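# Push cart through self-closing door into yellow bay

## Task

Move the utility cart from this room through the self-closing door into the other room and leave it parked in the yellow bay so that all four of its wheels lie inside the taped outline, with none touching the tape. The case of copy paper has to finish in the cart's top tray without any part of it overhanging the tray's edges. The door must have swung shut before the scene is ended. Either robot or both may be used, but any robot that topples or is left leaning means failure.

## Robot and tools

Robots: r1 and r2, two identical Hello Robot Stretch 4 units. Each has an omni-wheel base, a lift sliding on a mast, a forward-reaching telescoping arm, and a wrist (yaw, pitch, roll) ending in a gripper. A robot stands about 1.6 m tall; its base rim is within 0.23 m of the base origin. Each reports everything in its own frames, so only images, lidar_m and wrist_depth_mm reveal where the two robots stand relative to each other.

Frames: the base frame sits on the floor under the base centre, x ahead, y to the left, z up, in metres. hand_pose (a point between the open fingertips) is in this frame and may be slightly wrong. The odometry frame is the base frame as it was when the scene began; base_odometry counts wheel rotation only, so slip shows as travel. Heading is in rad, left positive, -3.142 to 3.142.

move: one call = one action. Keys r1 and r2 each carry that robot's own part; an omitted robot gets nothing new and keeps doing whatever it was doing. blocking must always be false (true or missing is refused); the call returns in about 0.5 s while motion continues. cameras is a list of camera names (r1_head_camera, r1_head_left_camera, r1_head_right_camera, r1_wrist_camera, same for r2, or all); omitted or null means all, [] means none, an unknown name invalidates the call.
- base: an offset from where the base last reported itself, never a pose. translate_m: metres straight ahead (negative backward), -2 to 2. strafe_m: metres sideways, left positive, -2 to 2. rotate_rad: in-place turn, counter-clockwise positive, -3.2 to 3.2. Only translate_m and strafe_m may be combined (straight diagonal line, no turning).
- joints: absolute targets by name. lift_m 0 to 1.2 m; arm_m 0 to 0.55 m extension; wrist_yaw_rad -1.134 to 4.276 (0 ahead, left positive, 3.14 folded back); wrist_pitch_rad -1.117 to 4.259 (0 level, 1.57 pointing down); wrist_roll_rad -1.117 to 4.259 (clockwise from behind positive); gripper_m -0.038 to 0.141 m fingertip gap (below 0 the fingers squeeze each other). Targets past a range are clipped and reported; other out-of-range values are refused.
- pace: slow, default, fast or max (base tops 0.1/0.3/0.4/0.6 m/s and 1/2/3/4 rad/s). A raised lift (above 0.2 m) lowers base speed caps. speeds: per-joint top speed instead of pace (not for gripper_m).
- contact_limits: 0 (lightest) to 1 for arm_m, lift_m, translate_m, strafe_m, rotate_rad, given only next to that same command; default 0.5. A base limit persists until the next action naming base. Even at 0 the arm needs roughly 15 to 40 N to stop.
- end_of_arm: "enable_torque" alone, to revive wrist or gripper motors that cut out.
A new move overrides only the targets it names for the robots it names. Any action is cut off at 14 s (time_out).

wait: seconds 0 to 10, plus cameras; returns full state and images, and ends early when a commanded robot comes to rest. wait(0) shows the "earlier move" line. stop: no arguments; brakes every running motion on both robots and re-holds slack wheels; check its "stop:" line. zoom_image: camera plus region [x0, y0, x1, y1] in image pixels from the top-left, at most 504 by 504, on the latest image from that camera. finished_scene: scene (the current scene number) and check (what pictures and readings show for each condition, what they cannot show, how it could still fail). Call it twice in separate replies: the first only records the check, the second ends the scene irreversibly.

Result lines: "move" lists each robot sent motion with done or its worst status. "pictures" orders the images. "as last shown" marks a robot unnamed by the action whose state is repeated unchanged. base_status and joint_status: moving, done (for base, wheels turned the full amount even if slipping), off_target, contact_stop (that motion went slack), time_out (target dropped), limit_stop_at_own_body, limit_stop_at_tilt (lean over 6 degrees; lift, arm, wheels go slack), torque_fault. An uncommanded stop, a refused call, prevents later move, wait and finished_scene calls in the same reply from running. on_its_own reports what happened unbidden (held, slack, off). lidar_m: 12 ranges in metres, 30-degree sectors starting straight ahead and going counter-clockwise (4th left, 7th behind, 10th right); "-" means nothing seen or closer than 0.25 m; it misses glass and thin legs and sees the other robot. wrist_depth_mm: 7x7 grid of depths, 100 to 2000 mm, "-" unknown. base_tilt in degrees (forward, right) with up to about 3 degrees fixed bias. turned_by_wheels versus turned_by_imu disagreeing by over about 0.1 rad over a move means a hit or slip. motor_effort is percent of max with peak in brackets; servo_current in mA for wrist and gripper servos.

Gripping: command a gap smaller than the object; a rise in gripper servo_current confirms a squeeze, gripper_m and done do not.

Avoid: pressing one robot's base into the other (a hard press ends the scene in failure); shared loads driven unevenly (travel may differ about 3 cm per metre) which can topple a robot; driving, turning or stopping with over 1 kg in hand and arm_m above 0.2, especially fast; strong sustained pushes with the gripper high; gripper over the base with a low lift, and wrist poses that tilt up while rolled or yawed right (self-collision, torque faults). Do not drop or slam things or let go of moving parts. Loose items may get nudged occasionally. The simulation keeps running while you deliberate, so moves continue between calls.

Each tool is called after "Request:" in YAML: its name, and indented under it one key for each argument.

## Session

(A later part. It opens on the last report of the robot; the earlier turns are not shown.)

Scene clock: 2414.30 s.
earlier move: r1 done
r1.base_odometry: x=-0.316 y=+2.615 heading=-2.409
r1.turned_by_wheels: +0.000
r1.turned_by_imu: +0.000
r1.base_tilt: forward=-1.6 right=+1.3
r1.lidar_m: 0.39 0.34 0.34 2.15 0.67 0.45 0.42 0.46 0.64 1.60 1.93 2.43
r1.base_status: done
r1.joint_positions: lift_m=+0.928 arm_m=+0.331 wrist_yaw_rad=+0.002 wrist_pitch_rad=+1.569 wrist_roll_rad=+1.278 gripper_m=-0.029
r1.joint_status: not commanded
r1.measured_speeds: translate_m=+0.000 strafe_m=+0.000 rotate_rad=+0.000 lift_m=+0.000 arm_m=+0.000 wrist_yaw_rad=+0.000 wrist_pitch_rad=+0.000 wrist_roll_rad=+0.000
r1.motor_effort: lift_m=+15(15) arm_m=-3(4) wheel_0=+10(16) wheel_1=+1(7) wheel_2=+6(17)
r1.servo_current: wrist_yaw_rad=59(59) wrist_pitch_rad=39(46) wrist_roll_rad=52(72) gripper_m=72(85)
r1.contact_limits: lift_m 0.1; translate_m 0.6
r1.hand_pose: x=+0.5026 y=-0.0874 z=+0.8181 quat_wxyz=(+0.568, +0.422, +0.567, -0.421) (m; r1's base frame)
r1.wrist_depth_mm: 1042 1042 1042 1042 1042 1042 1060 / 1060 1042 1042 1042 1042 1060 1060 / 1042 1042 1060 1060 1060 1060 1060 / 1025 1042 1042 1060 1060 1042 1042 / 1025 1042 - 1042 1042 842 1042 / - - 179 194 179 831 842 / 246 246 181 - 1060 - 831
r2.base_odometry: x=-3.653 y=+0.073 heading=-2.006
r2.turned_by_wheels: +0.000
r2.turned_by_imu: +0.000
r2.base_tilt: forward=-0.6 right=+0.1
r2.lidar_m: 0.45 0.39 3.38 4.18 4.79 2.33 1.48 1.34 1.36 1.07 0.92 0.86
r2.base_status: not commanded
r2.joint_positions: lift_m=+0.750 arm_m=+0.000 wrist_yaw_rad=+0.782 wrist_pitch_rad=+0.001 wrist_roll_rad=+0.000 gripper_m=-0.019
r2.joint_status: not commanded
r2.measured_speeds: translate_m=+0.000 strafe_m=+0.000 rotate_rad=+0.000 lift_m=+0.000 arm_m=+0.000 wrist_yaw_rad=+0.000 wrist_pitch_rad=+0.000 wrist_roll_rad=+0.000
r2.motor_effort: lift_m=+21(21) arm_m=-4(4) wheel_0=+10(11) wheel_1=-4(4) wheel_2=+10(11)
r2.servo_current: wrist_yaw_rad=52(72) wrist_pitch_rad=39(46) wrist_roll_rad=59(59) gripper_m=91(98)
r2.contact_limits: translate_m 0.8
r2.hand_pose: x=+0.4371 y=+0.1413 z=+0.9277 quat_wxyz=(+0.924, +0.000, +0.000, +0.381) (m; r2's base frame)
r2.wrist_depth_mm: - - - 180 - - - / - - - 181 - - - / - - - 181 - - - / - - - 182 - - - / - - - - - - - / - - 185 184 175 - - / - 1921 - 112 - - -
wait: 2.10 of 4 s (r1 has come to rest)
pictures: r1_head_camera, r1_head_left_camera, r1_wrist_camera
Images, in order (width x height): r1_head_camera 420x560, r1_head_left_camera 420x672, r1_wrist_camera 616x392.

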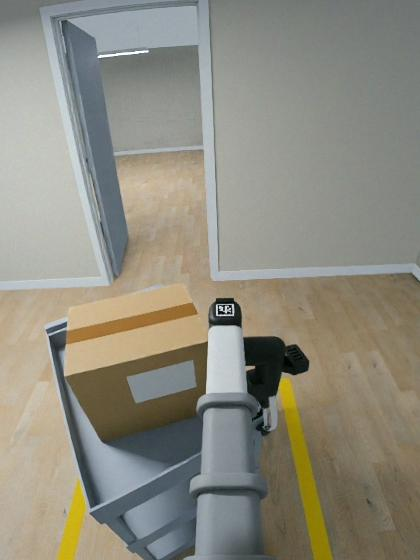

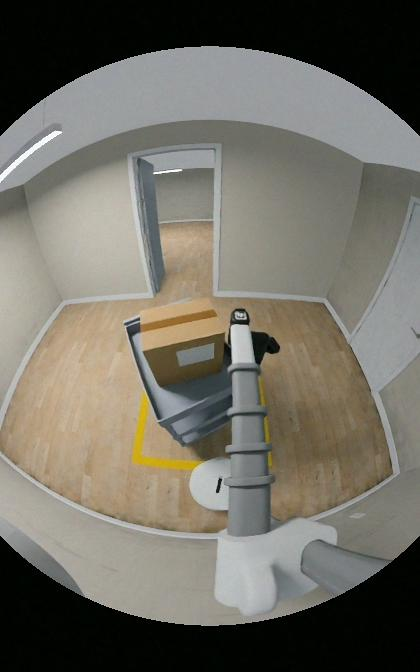

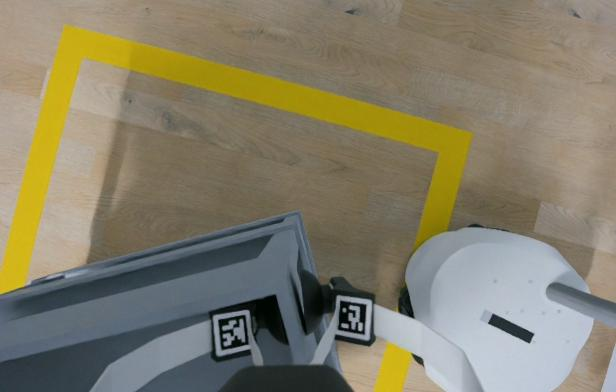

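Request:
zoom_image:
  camera: "r1_head_left_camera"
  region: [100, 280, 300, 490]

Request:
zoom_image:
  camera: "r1_head_camera"
  region: [30, 300, 420, 560]

Scaled by 2.400 from the camera's 420x672 image, which has a finer 600x960 frame.

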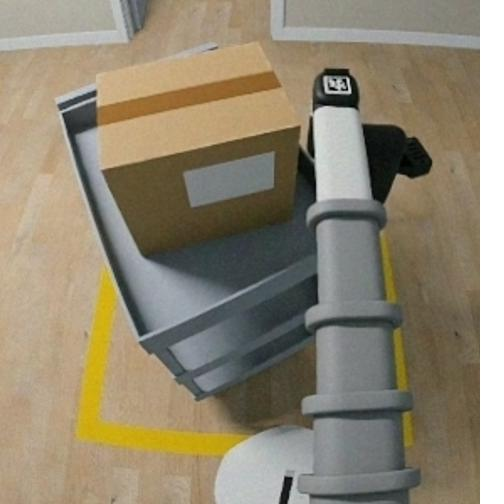

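Scaled by 1.292 from the camera's 420x560 image, which has a finer 600x800 frame.

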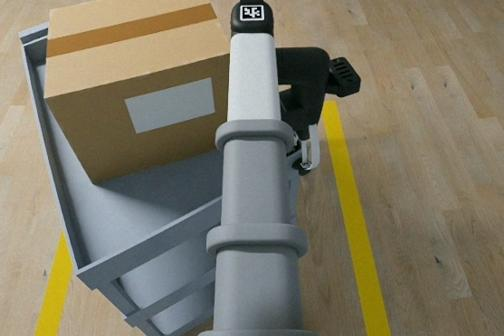

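Request:
move:
  r1: {"joints": {"gripper_m": 0.06}, "pace": "slow"}
  blocking: false
  cameras: []

Request:
wait:
  seconds: 3
  cameras: ["r1_wrist_camera"]

Scene clock: 2431.47 s.
move: r1 moving
r1.base_odometry: x=-0.316 y=+2.615 heading=-2.409
r1.turned_by_wheels: +0.000
r1.turned_by_imu: +0.000
r1.base_tilt: forward=-1.6 right=+1.2
r1.lidar_m: 0.35 0.34 0.38 2.16 0.68 0.42 0.41 0.46 0.65 1.60 1.93 2.48
r1.base_status: not commanded
r1.joint_positions: lift_m=+0.928 arm_m=+0.331 wrist_yaw_rad=+0.002 wrist_pitch_rad=+1.569 wrist_roll_rad=+1.278 gripper_m=-0.016
r1.joint_status: gripper_m moving
r1.measured_speeds: translate_m=+0.000 strafe_m=+0.000 rotate_rad=+0.000 lift_m=+0.000 arm_m=+0.000 wrist_yaw_rad=+0.000 wrist_pitch_rad=+0.000 wrist_roll_rad=+0.000
r1.motor_effort: lift_m=+15(15) arm_m=-3(4) wheel_0=+10(10) wheel_1=+1(1) wheel_2=+6(6)
r1.servo_current: wrist_yaw_rad=52(52) wrist_pitch_rad=39(46) wrist_roll_rad=72(72) gripper_m=46(59)
r1.contact_limits: lift_m 0.1; translate_m 0.6
r1.hand_pose: x=+0.5025 y=-0.0874 z=+0.8181 quat_wxyz=(+0.568, +0.421, +0.568, -0.421) (m; r1's base frame)
r1.wrist_depth_mm: 1060 1042 1060 1042 1042 1060 1042 / 1025 1042 1042 1060 1042 1042 1060 / 1025 1042 1060 1042 1060 1042 1060 / 1025 1042 1042 1042 1060 1060 1060 / 1042 1042 - 1042 1060 842 1042 / - - 182 195 180 842 842 / 247 248 182 249 1042 842 854
r2.base_odometry: x=-3.653 y=+0.073 heading=-2.006
r2.turned_by_wheels: +0.000
r2.turned_by_imu: +0.000
r2.base_tilt: forward=-0.7 right=+0.0
r2.lidar_m: 0.41 0.37 3.37 4.22 4.80 2.32 1.48 1.35 1.35 1.06 0.96 0.83
r2.base_status: not commanded
r2.joint_positions: lift_m=+0.750 arm_m=+0.000 wrist_yaw_rad=+0.782 wrist_pitch_rad=+0.001 wrist_roll_rad=+0.000 gripper_m=-0.019
r2.joint_status: not commanded
r2.measured_speeds: translate_m=+0.000 strafe_m=+0.000 rotate_rad=+0.000 lift_m=+0.000 arm_m=+0.000 wrist_yaw_rad=+0.000 wrist_pitch_rad=+0.000 wrist_roll_rad=+0.000
r2.motor_effort: lift_m=+21(21) arm_m=-4(4) wheel_0=+10(10) wheel_1=-4(4) wheel_2=+10(11)
r2.servo_current: wrist_yaw_rad=39(65) wrist_pitch_rad=33(52) wrist_roll_rad=33(59) gripper_m=85(91)
r2.contact_limits: translate_m 0.8
r2.hand_pose: x=+0.4371 y=+0.1413 z=+0.9277 quat_wxyz=(+0.924, +0.000, +0.000, +0.381) (m; r2's base frame)
r2.wrist_depth_mm: - - - 180 - - - / - - - 181 - - - / - - - 181 - - - / - - - 182 - - - / - - - - - - - / - - 186 185 175 - - / - - - 112 - - -
pictures: none
No camera images: "cameras" was empty.

Scene clock: 2434.07 s.
earlier move: r1 done
r1.base_odometry: x=-0.316 y=+2.615 heading=-2.409
r1.turned_by_wheels: +0.000
r1.turned_by_imu: +0.000
r1.base_tilt: forward=-1.6 right=+1.3
r1.lidar_m: 0.37 0.34 0.39 2.12 0.67 0.44 0.42 0.46 0.65 1.60 1.93 2.45
r1.base_status: not commanded
r1.joint_positions: lift_m=+0.928 arm_m=+0.331 wrist_yaw_rad=+0.002 wrist_pitch_rad=+1.574 wrist_roll_rad=+1.278 gripper_m=+0.060
r1.joint_status: all done
r1.measured_speeds: translate_m=+0.000 strafe_m=+0.000 rotate_rad=+0.000 lift_m=+0.000 arm_m=+0.000 wrist_yaw_rad=+0.000 wrist_pitch_rad=+0.000 wrist_roll_rad=+0.000
r1.motor_effort: lift_m=+15(15) arm_m=+4(4) wheel_0=+9(10) wheel_1=+1(1) wheel_2=+5(6)
r1.servo_current: wrist_yaw_rad=39(72) wrist_pitch_rad=39(52) wrist_roll_rad=52(72) gripper_m=39(65)
r1.contact_limits: lift_m 0.1; translate_m 0.6
r1.hand_pose: x=+0.5010 y=-0.0874 z=+0.8181 quat_wxyz=(+0.567, +0.421, +0.569, -0.422) (m; r1's base frame)
r1.wrist_depth_mm: 1025 1025 1042 1042 1042 1060 1060 / 1008 1042 1042 1042 1042 1060 1060 / 1025 1060 1042 1042 1042 1060 1060 / 1025 1042 1042 1042 1060 1078 1078 / 1042 1025 1042 1042 1042 854 1060 / - - 188 500 193 842 842 / 243 243 246 155 1060 842 842
r2.base_odometry: x=-3.653 y=+0.073 heading=-2.006
r2.turned_by_wheels: +0.000
r2.turned_by_imu: +0.000
r2.base_tilt: forward=-0.7 right=+0.0
r2.lidar_m: 0.41 0.40 3.36 4.18 4.77 2.30 1.51 1.31 1.37 1.05 0.95 0.85
r2.base_status: not commanded
r2.joint_positions: lift_m=+0.750 arm_m=+0.000 wrist_yaw_rad=+0.782 wrist_pitch_rad=+0.001 wrist_roll_rad=+0.000 gripper_m=-0.019
r2.joint_status: not commanded
r2.measured_speeds: translate_m=+0.000 strafe_m=+0.000 rotate_rad=+0.000 lift_m=+0.000 arm_m=+0.000 wrist_yaw_rad=+0.000 wrist_pitch_rad=+0.000 wrist_roll_rad=+0.000
r2.motor_effort: lift_m=+21(21) arm_m=-4(4) wheel_0=+10(10) wheel_1=-4(5) wheel_2=+11(11)
r2.servo_current: wrist_yaw_rad=39(65) wrist_pitch_rad=46(52) wrist_roll_rad=46(59) gripper_m=85(98)
r2.contact_limits: translate_m 0.8
r2.hand_pose: x=+0.4371 y=+0.1413 z=+0.9277 quat_wxyz=(+0.924, +0.000, +0.000, +0.381) (m; r2's base frame)
r2.wrist_depth_mm: - - - 180 - - - / - - - 181 - - - / - - - 182 - - - / - - - 183 - - - / - - - - - - - / - - 185 184 175 - - / - 1983 - 112 - - -
wait: 2.60 of 3 s (r1 has come to rest)
pictures: r1_wrist_camera
Images, in order (width x height): r1_wrist_camera 616x392.

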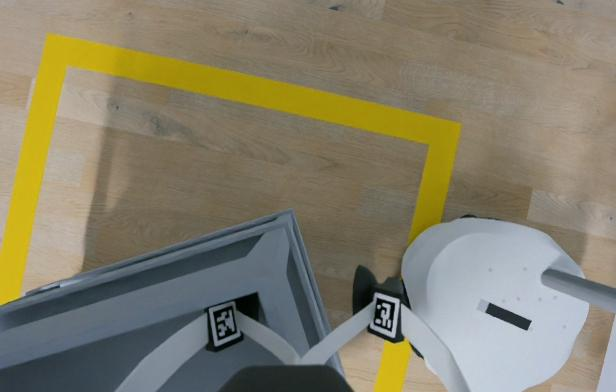

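Request:
move:
  r1: {"joints": {"lift_m": 1.2}, "contact_limits": {"lift_m": 0.15}}
  blocking: false
  cameras: []

Request:
wait:
  seconds: 3
  cameras: ["r1_wrist_camera", "r1_head_camera", "r1_head_right_camera"]

Scene clock: 2438.90 s.
move: r1 moving
r1.base_odometry: x=-0.316 y=+2.615 heading=-2.409
r1.turned_by_wheels: +0.000
r1.turned_by_imu: +0.000
r1.base_tilt: forward=-1.6 right=+1.2
r1.lidar_m: 0.39 0.34 0.38 2.15 0.63 0.46 0.42 0.43 0.64 1.60 1.90 2.45
r1.base_status: not commanded
r1.joint_positions: lift_m=+0.965 arm_m=+0.331 wrist_yaw_rad=+0.002 wrist_pitch_rad=+1.575 wrist_roll_rad=+1.278 gripper_m=+0.060
r1.joint_status: lift_m moving
r1.measured_speeds: translate_m=+0.000 strafe_m=+0.000 rotate_rad=+0.000 lift_m=+0.146 arm_m=+0.000 wrist_yaw_rad=+0.000 wrist_pitch_rad=+0.000 wrist_roll_rad=+0.000
r1.motor_effort: lift_m=+28(28) arm_m=+4(4) wheel_0=+8(9) wheel_1=+1(1) wheel_2=+4(5)
r1.servo_current: wrist_yaw_rad=39(65) wrist_pitch_rad=46(52) wrist_roll_rad=39(59) gripper_m=39(52)
r1.contact_limits: lift_m 0.15; translate_m 0.6
r1.hand_pose: x=+0.5010 y=-0.0874 z=+0.8553 quat_wxyz=(+0.567, +0.421, +0.569, -0.422) (m; r1's base frame)
r1.wrist_depth_mm: 1060 1042 1078 1078 1078 1078 1078 / 1060 1042 1060 1078 1078 1078 1098 / 1060 1060 1060 1098 1078 1098 1078 / 1042 1060 1060 1098 1098 1098 1098 / 1060 1060 - 1078 1078 878 1078 / - 274 200 535 193 891 878 / 274 274 277 155 1098 878 1098
r2.base_odometry: x=-3.653 y=+0.073 heading=-2.006
r2.turned_by_wheels: +0.000
r2.turned_by_imu: +0.000
r2.base_tilt: forward=-0.6 right=+0.0
r2.lidar_m: 0.38 0.38 3.39 4.18 4.79 2.29 1.47 1.34 1.35 1.06 0.97 0.85
r2.base_status: not commanded
r2.joint_positions: lift_m=+0.750 arm_m=+0.000 wrist_yaw_rad=+0.782 wrist_pitch_rad=+0.001 wrist_roll_rad=+0.000 gripper_m=-0.019
r2.joint_status: not commanded
r2.measured_speeds: translate_m=+0.000 strafe_m=+0.000 rotate_rad=+0.000 lift_m=+0.000 arm_m=+0.000 wrist_yaw_rad=+0.000 wrist_pitch_rad=+0.000 wrist_roll_rad=+0.000
r2.motor_effort: lift_m=+21(21) arm_m=-4(4) wheel_0=+10(10) wheel_1=-4(4) wheel_2=+10(11)
r2.servo_current: wrist_yaw_rad=46(65) wrist_pitch_rad=39(39) wrist_roll_rad=39(52) gripper_m=85(91)
r2.contact_limits: translate_m 0.8
r2.hand_pose: x=+0.4371 y=+0.1413 z=+0.9277 quat_wxyz=(+0.924, +0.000, +0.000, +0.381) (m; r2's base frame)
r2.wrist_depth_mm: - - - 180 - - - / - - - 181 - - - / - - - 181 - - - / - - - 182 - - - / - - - - - - - / - - 185 185 175 - - / - 1983 - 112 - - -
pictures: none
No camera images: "cameras" was empty.

Scene clock: 2440.60 s.
earlier move: r1 done
r1.base_odometry: x=-0.316 y=+2.615 heading=-2.410
r1.turned_by_wheels: -0.001
r1.turned_by_imu: -0.001
r1.base_tilt: forward=-1.6 right=+1.3
r1.lidar_m: 0.39 0.33 0.37 2.15 0.65 0.46 0.41 0.45 0.61 1.59 1.93 2.46
r1.base_status: not commanded
r1.joint_positions: lift_m=+1.200 arm_m=+0.331 wrist_yaw_rad=+0.002 wrist_pitch_rad=+1.572 wrist_roll_rad=+1.278 gripper_m=+0.060
r1.joint_status: all done
r1.measured_speeds: translate_m=+0.000 strafe_m=+0.000 rotate_rad=+0.000 lift_m=+0.000 arm_m=+0.000 wrist_yaw_rad=+0.000 wrist_pitch_rad=+0.000 wrist_roll_rad=+0.000
r1.motor_effort: lift_m=+24(28) arm_m=+4(4) wheel_0=+2(9) wheel_1=+0(1) wheel_2=+2(5)
r1.servo_current: wrist_yaw_rad=52(72) wrist_pitch_rad=46(52) wrist_roll_rad=72(72) gripper_m=39(52)
r1.contact_limits: lift_m 0.15; translate_m 0.6
r1.hand_pose: x=+0.5017 y=-0.0874 z=+1.0893 quat_wxyz=(+0.568, +0.421, +0.568, -0.422) (m; r1's base frame)
r1.wrist_depth_mm: 1308 1308 1308 1336 1308 1336 1336 / 1308 1336 1336 1308 1336 1308 1308 / 1308 1336 1308 1336 1336 1336 1336 / 1308 1308 1336 1308 1336 1308 1336 / 1308 1336 521 1336 1308 - 1336 / 517 512 195 521 191 1118 1336 / 421 384 399 166 1336 1336 -
r2.base_odometry: x=-3.653 y=+0.073 heading=-2.006
r2.turned_by_wheels: +0.000
r2.turned_by_imu: +0.000
r2.base_tilt: forward=-0.7 right=+0.1
r2.lidar_m: 0.45 0.37 3.37 4.20 4.78 2.31 1.51 1.33 1.36 1.08 0.93 0.84
r2.base_status: not commanded
r2.joint_positions: lift_m=+0.750 arm_m=+0.000 wrist_yaw_rad=+0.782 wrist_pitch_rad=+0.001 wrist_roll_rad=+0.000 gripper_m=-0.019
r2.joint_status: not commanded
r2.measured_speeds: translate_m=+0.000 strafe_m=+0.000 rotate_rad=+0.000 lift_m=+0.000 arm_m=+0.000 wrist_yaw_rad=+0.000 wrist_pitch_rad=+0.000 wrist_roll_rad=+0.000
r2.motor_effort: lift_m=+21(21) arm_m=-4(4) wheel_0=+10(10) wheel_1=-4(4) wheel_2=+11(11)
r2.servo_current: wrist_yaw_rad=59(65) wrist_pitch_rad=39(46) wrist_roll_rad=52(59) gripper_m=98(98)
r2.contact_limits: translate_m 0.8
r2.hand_pose: x=+0.4371 y=+0.1413 z=+0.9277 quat_wxyz=(+0.924, +0.000, +0.000, +0.381) (m; r2's base frame)
r2.wrist_depth_mm: - - - 180 - - - / - - - 181 - - - / - - - 181 - - - / - - - 182 - - - / - - - - - - - / - - 185 185 175 - - / - 1921 - 112 - - -
wait: 1.70 of 3 s (r1 has come to rest)
pictures: r1_head_camera, r1_head_right_camera, r1_wrist_camera
Images, in order (width x height): r1_head_camera 420x560, r1_head_right_camera 420x672, r1_wrist_camera 616x392.

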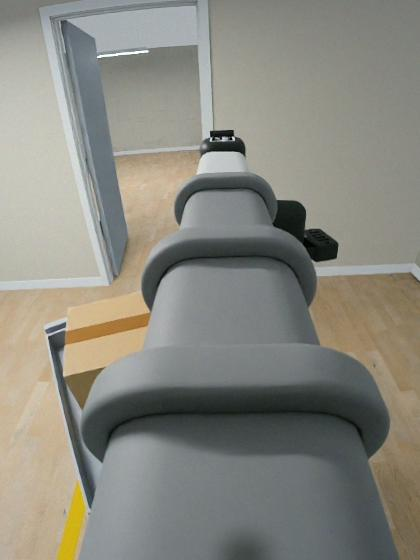

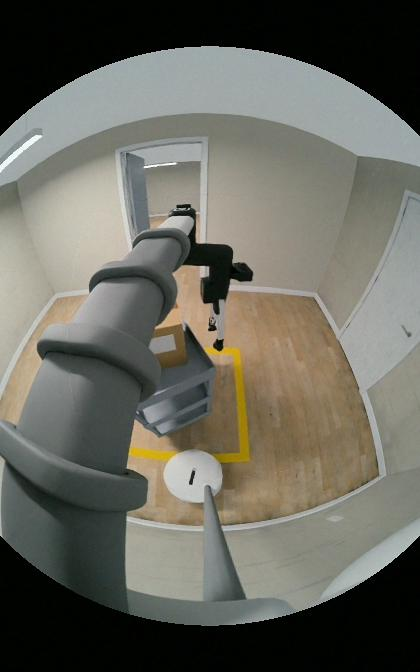

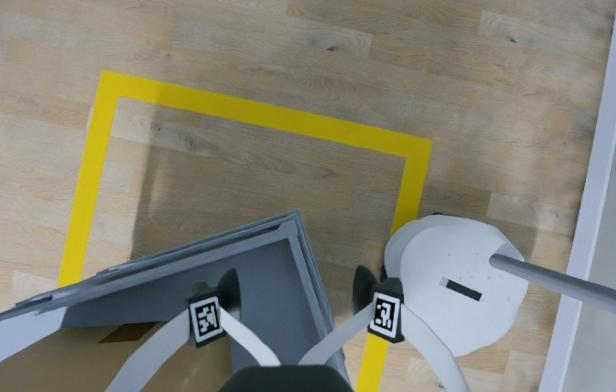

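Request:
zoom_image:
  camera: "r1_wrist_camera"
  region: [0, 150, 400, 392]

Request:
zoom_image:
  camera: "r1_head_right_camera"
  region: [110, 280, 270, 500]

Scaled by 1.260.

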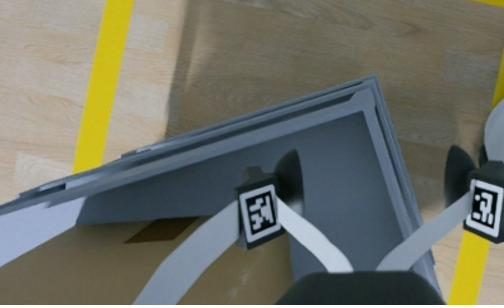

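Scaled by 2.291 from the camera's 420x672 image, which has a finer 600x960 frame.

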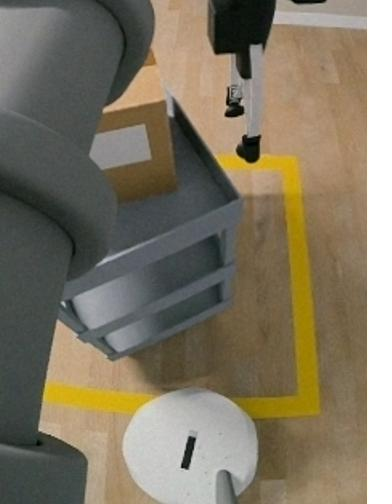

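Request:
move:
  r1: {"joints": {"arm_m": 0.02}, "contact_limits": {"arm_m": 0.2}}
  r2: {"base": {"translate_m": 0.0736, "strafe_m": 0.12}, "joints": {"wrist_yaw_rad": 0.636}, "speeds": {"wrist_yaw_rad": 0.09}, "pace": "slow", "contact_limits": {"translate_m": 0.8}}
  blocking: false
  cameras: []

Request:
wait:
  seconds: 4
  cameras: ["r2_head_camera", "r2_wrist_camera"]

Scene clock: 2523.27 s.
move: r1 moving; r2 moving
r1.base_odometry: x=-0.316 y=+2.615 heading=-2.410
r1.turned_by_wheels: +0.000
r1.turned_by_imu: +0.000
r1.base_tilt: forward=-1.6 right=+1.3
r1.lidar_m: 0.36 0.34 0.37 2.16 0.67 0.48 0.42 0.45 0.64 1.56 1.97 2.44
r1.base_status: not commanded
r1.joint_positions: lift_m=+1.200 arm_m=+0.280 wrist_yaw_rad=+0.002 wrist_pitch_rad=+1.572 wrist_roll_rad=+1.278 gripper_m=+0.060
r1.joint_status: arm_m moving
r1.measured_speeds: translate_m=+0.000 strafe_m=+0.000 rotate_rad=+0.000 lift_m=+0.000 arm_m=-0.195 wrist_yaw_rad=+0.000 wrist_pitch_rad=+0.000 wrist_roll_rad=+0.000
r1.motor_effort: lift_m=+24(24) arm_m=-5(6) wheel_0=+1(2) wheel_1=+0(1) wheel_2=+2(2)
r1.servo_current: wrist_yaw_rad=52(59) wrist_pitch_rad=39(52) wrist_roll_rad=39(59) gripper_m=39(52)
r1.contact_limits: arm_m 0.2; lift_m 0.15; translate_m 0.6
r1.hand_pose: x=+0.4509 y=-0.0874 z=+1.0893 quat_wxyz=(+0.568, +0.421, +0.568, -0.422) (m; r1's base frame)
r1.wrist_depth_mm: 1308 1336 1336 1336 1336 1336 1308 / 1308 1308 1336 1336 1336 1336 1336 / 1308 1308 1336 1336 1308 1336 1336 / 1308 1308 1308 1336 1336 1336 1308 / 1308 1308 517 1336 1336 1336 1336 / 517 512 195 1336 191 1336 - / 357 332 517 155 1336 1336 -
r2.base_odometry: x=-3.646 y=+0.063 heading=-2.006
r2.turned_by_wheels: +0.001
r2.turned_by_imu: +0.001
r2.base_tilt: forward=-0.7 right=+0.0
r2.lidar_m: 0.37 0.38 3.34 4.15 4.78 2.34 1.50 1.36 1.38 1.07 0.95 0.84
r2.base_status: translate_m moving; strafe_m moving
r2.joint_positions: lift_m=+0.750 arm_m=+0.000 wrist_yaw_rad=+0.756 wrist_pitch_rad=+0.001 wrist_roll_rad=+0.000 gripper_m=-0.019
r2.joint_status: wrist_yaw_rad moving
r2.measured_speeds: translate_m=+0.024 strafe_m=+0.040 rotate_rad=+0.000 lift_m=+0.000 arm_m=+0.000 wrist_yaw_rad=-0.091 wrist_pitch_rad=+0.000 wrist_roll_rad=+0.000
r2.motor_effort: lift_m=+21(21) arm_m=-4(4) wheel_0=+0(8) wheel_1=+7(9) wheel_2=-3(9)
r2.servo_current: wrist_yaw_rad=137(169) wrist_pitch_rad=46(46) wrist_roll_rad=52(52) gripper_m=91(98)
r2.contact_limits: translate_m 0.8
r2.hand_pose: x=+0.4407 y=+0.1343 z=+0.9277 quat_wxyz=(+0.929, +0.000, +0.000, +0.369) (m; r2's base frame)
r2.wrist_depth_mm: - - - 179 - - - / - - - 179 - - - / - - - 180 - - - / - - - - - - - / - - - 182 - - - / - - 184 183 174 - - / - 1921 - 112 - - -
pictures: none
No camera images: "cameras" was empty.

Scene clock: 2524.80 s.
earlier move: r1 done; r2 moving
r1.base_odometry: x=-0.316 y=+2.615 heading=-2.410
r1.turned_by_wheels: +0.000
r1.turned_by_imu: +0.000
r1.base_tilt: forward=-1.6 right=+1.3
r1.lidar_m: 0.38 0.35 0.35 2.16 0.67 0.48 0.44 0.45 0.61 1.57 1.95 2.46
r1.base_status: not commanded
r1.joint_positions: lift_m=+1.200 arm_m=+0.020 wrist_yaw_rad=+0.002 wrist_pitch_rad=+1.572 wrist_roll_rad=+1.278 gripper_m=+0.060
r1.joint_status: all done
r1.measured_speeds: translate_m=+0.000 strafe_m=+0.000 rotate_rad=+0.000 lift_m=+0.000 arm_m=+0.000 wrist_yaw_rad=+0.000 wrist_pitch_rad=+0.000 wrist_roll_rad=+0.000
r1.motor_effort: lift_m=+24(24) arm_m=-4(7) wheel_0=+2(2) wheel_1=+0(1) wheel_2=+2(2)
r1.servo_current: wrist_yaw_rad=59(65) wrist_pitch_rad=46(52) wrist_roll_rad=39(59) gripper_m=33(52)
r1.contact_limits: arm_m 0.2; lift_m 0.15; translate_m 0.6
r1.hand_pose: x=+0.1908 y=-0.0874 z=+1.0894 quat_wxyz=(+0.568, +0.421, +0.568, -0.422) (m; r1's base frame)
r1.wrist_depth_mm: 1308 1308 1336 1336 1336 1336 - / 1308 1336 1308 1308 1336 1308 - / 1308 1336 1308 1308 1336 1336 - / 488 1308 1308 1336 1308 1308 - / 517 788 1308 1336 - 1336 - / 517 484 195 1336 193 - - / 517 445 759 155 1336 - -
r2.base_odometry: x=-3.579 y=-0.038 heading=-2.006
r2.turned_by_wheels: -0.001
r2.turned_by_imu: +0.001
r2.base_tilt: forward=-0.7 right=+0.1
r2.lidar_m: 0.40 0.43 3.26 4.03 4.74 2.61 1.63 1.47 1.49 1.12 0.99 0.69
r2.base_status: translate_m moving; strafe_m moving
r2.joint_positions: lift_m=+0.750 arm_m=+0.000 wrist_yaw_rad=+0.649 wrist_pitch_rad=+0.001 wrist_roll_rad=+0.000 gripper_m=-0.019
r2.joint_status: wrist_yaw_rad moving
r2.measured_speeds: translate_m=+0.021 strafe_m=+0.033 rotate_rad=-0.002 lift_m=+0.000 arm_m=+0.000 wrist_yaw_rad=-0.020 wrist_pitch_rad=+0.000 wrist_roll_rad=+0.000
r2.motor_effort: lift_m=+21(21) arm_m=-4(4) wheel_0=-3(8) wheel_1=+3(10) wheel_2=-2(9)
r2.servo_current: wrist_yaw_rad=85(182) wrist_pitch_rad=39(46) wrist_roll_rad=52(59) gripper_m=91(98)
r2.contact_limits: translate_m 0.8
r2.hand_pose: x=+0.4536 y=+0.1045 z=+0.9277 quat_wxyz=(+0.948, +0.000, +0.000, +0.319) (m; r2's base frame)
r2.wrist_depth_mm: - - - 179 - - - / - - - 179 - - - / - - - 180 - - - / - - - - - - - / - - - 182 - - - / - - 183 186 175 - - / - - - 112 - - -
wait: 1.53 of 4 s (r1 has come to rest)
pictures: r2_head_camera, r2_wrist_camera
Images, in order (width x height): r2_head_camera 420x560, r2_wrist_camera 616x392.

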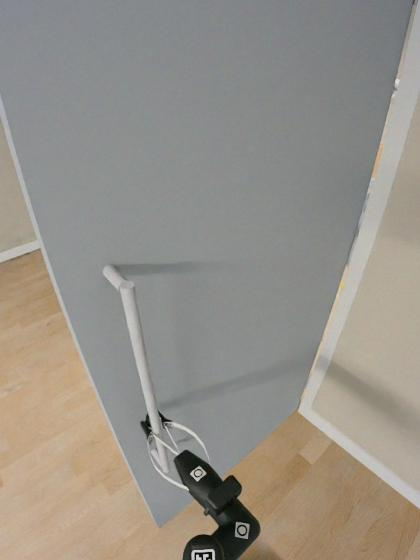

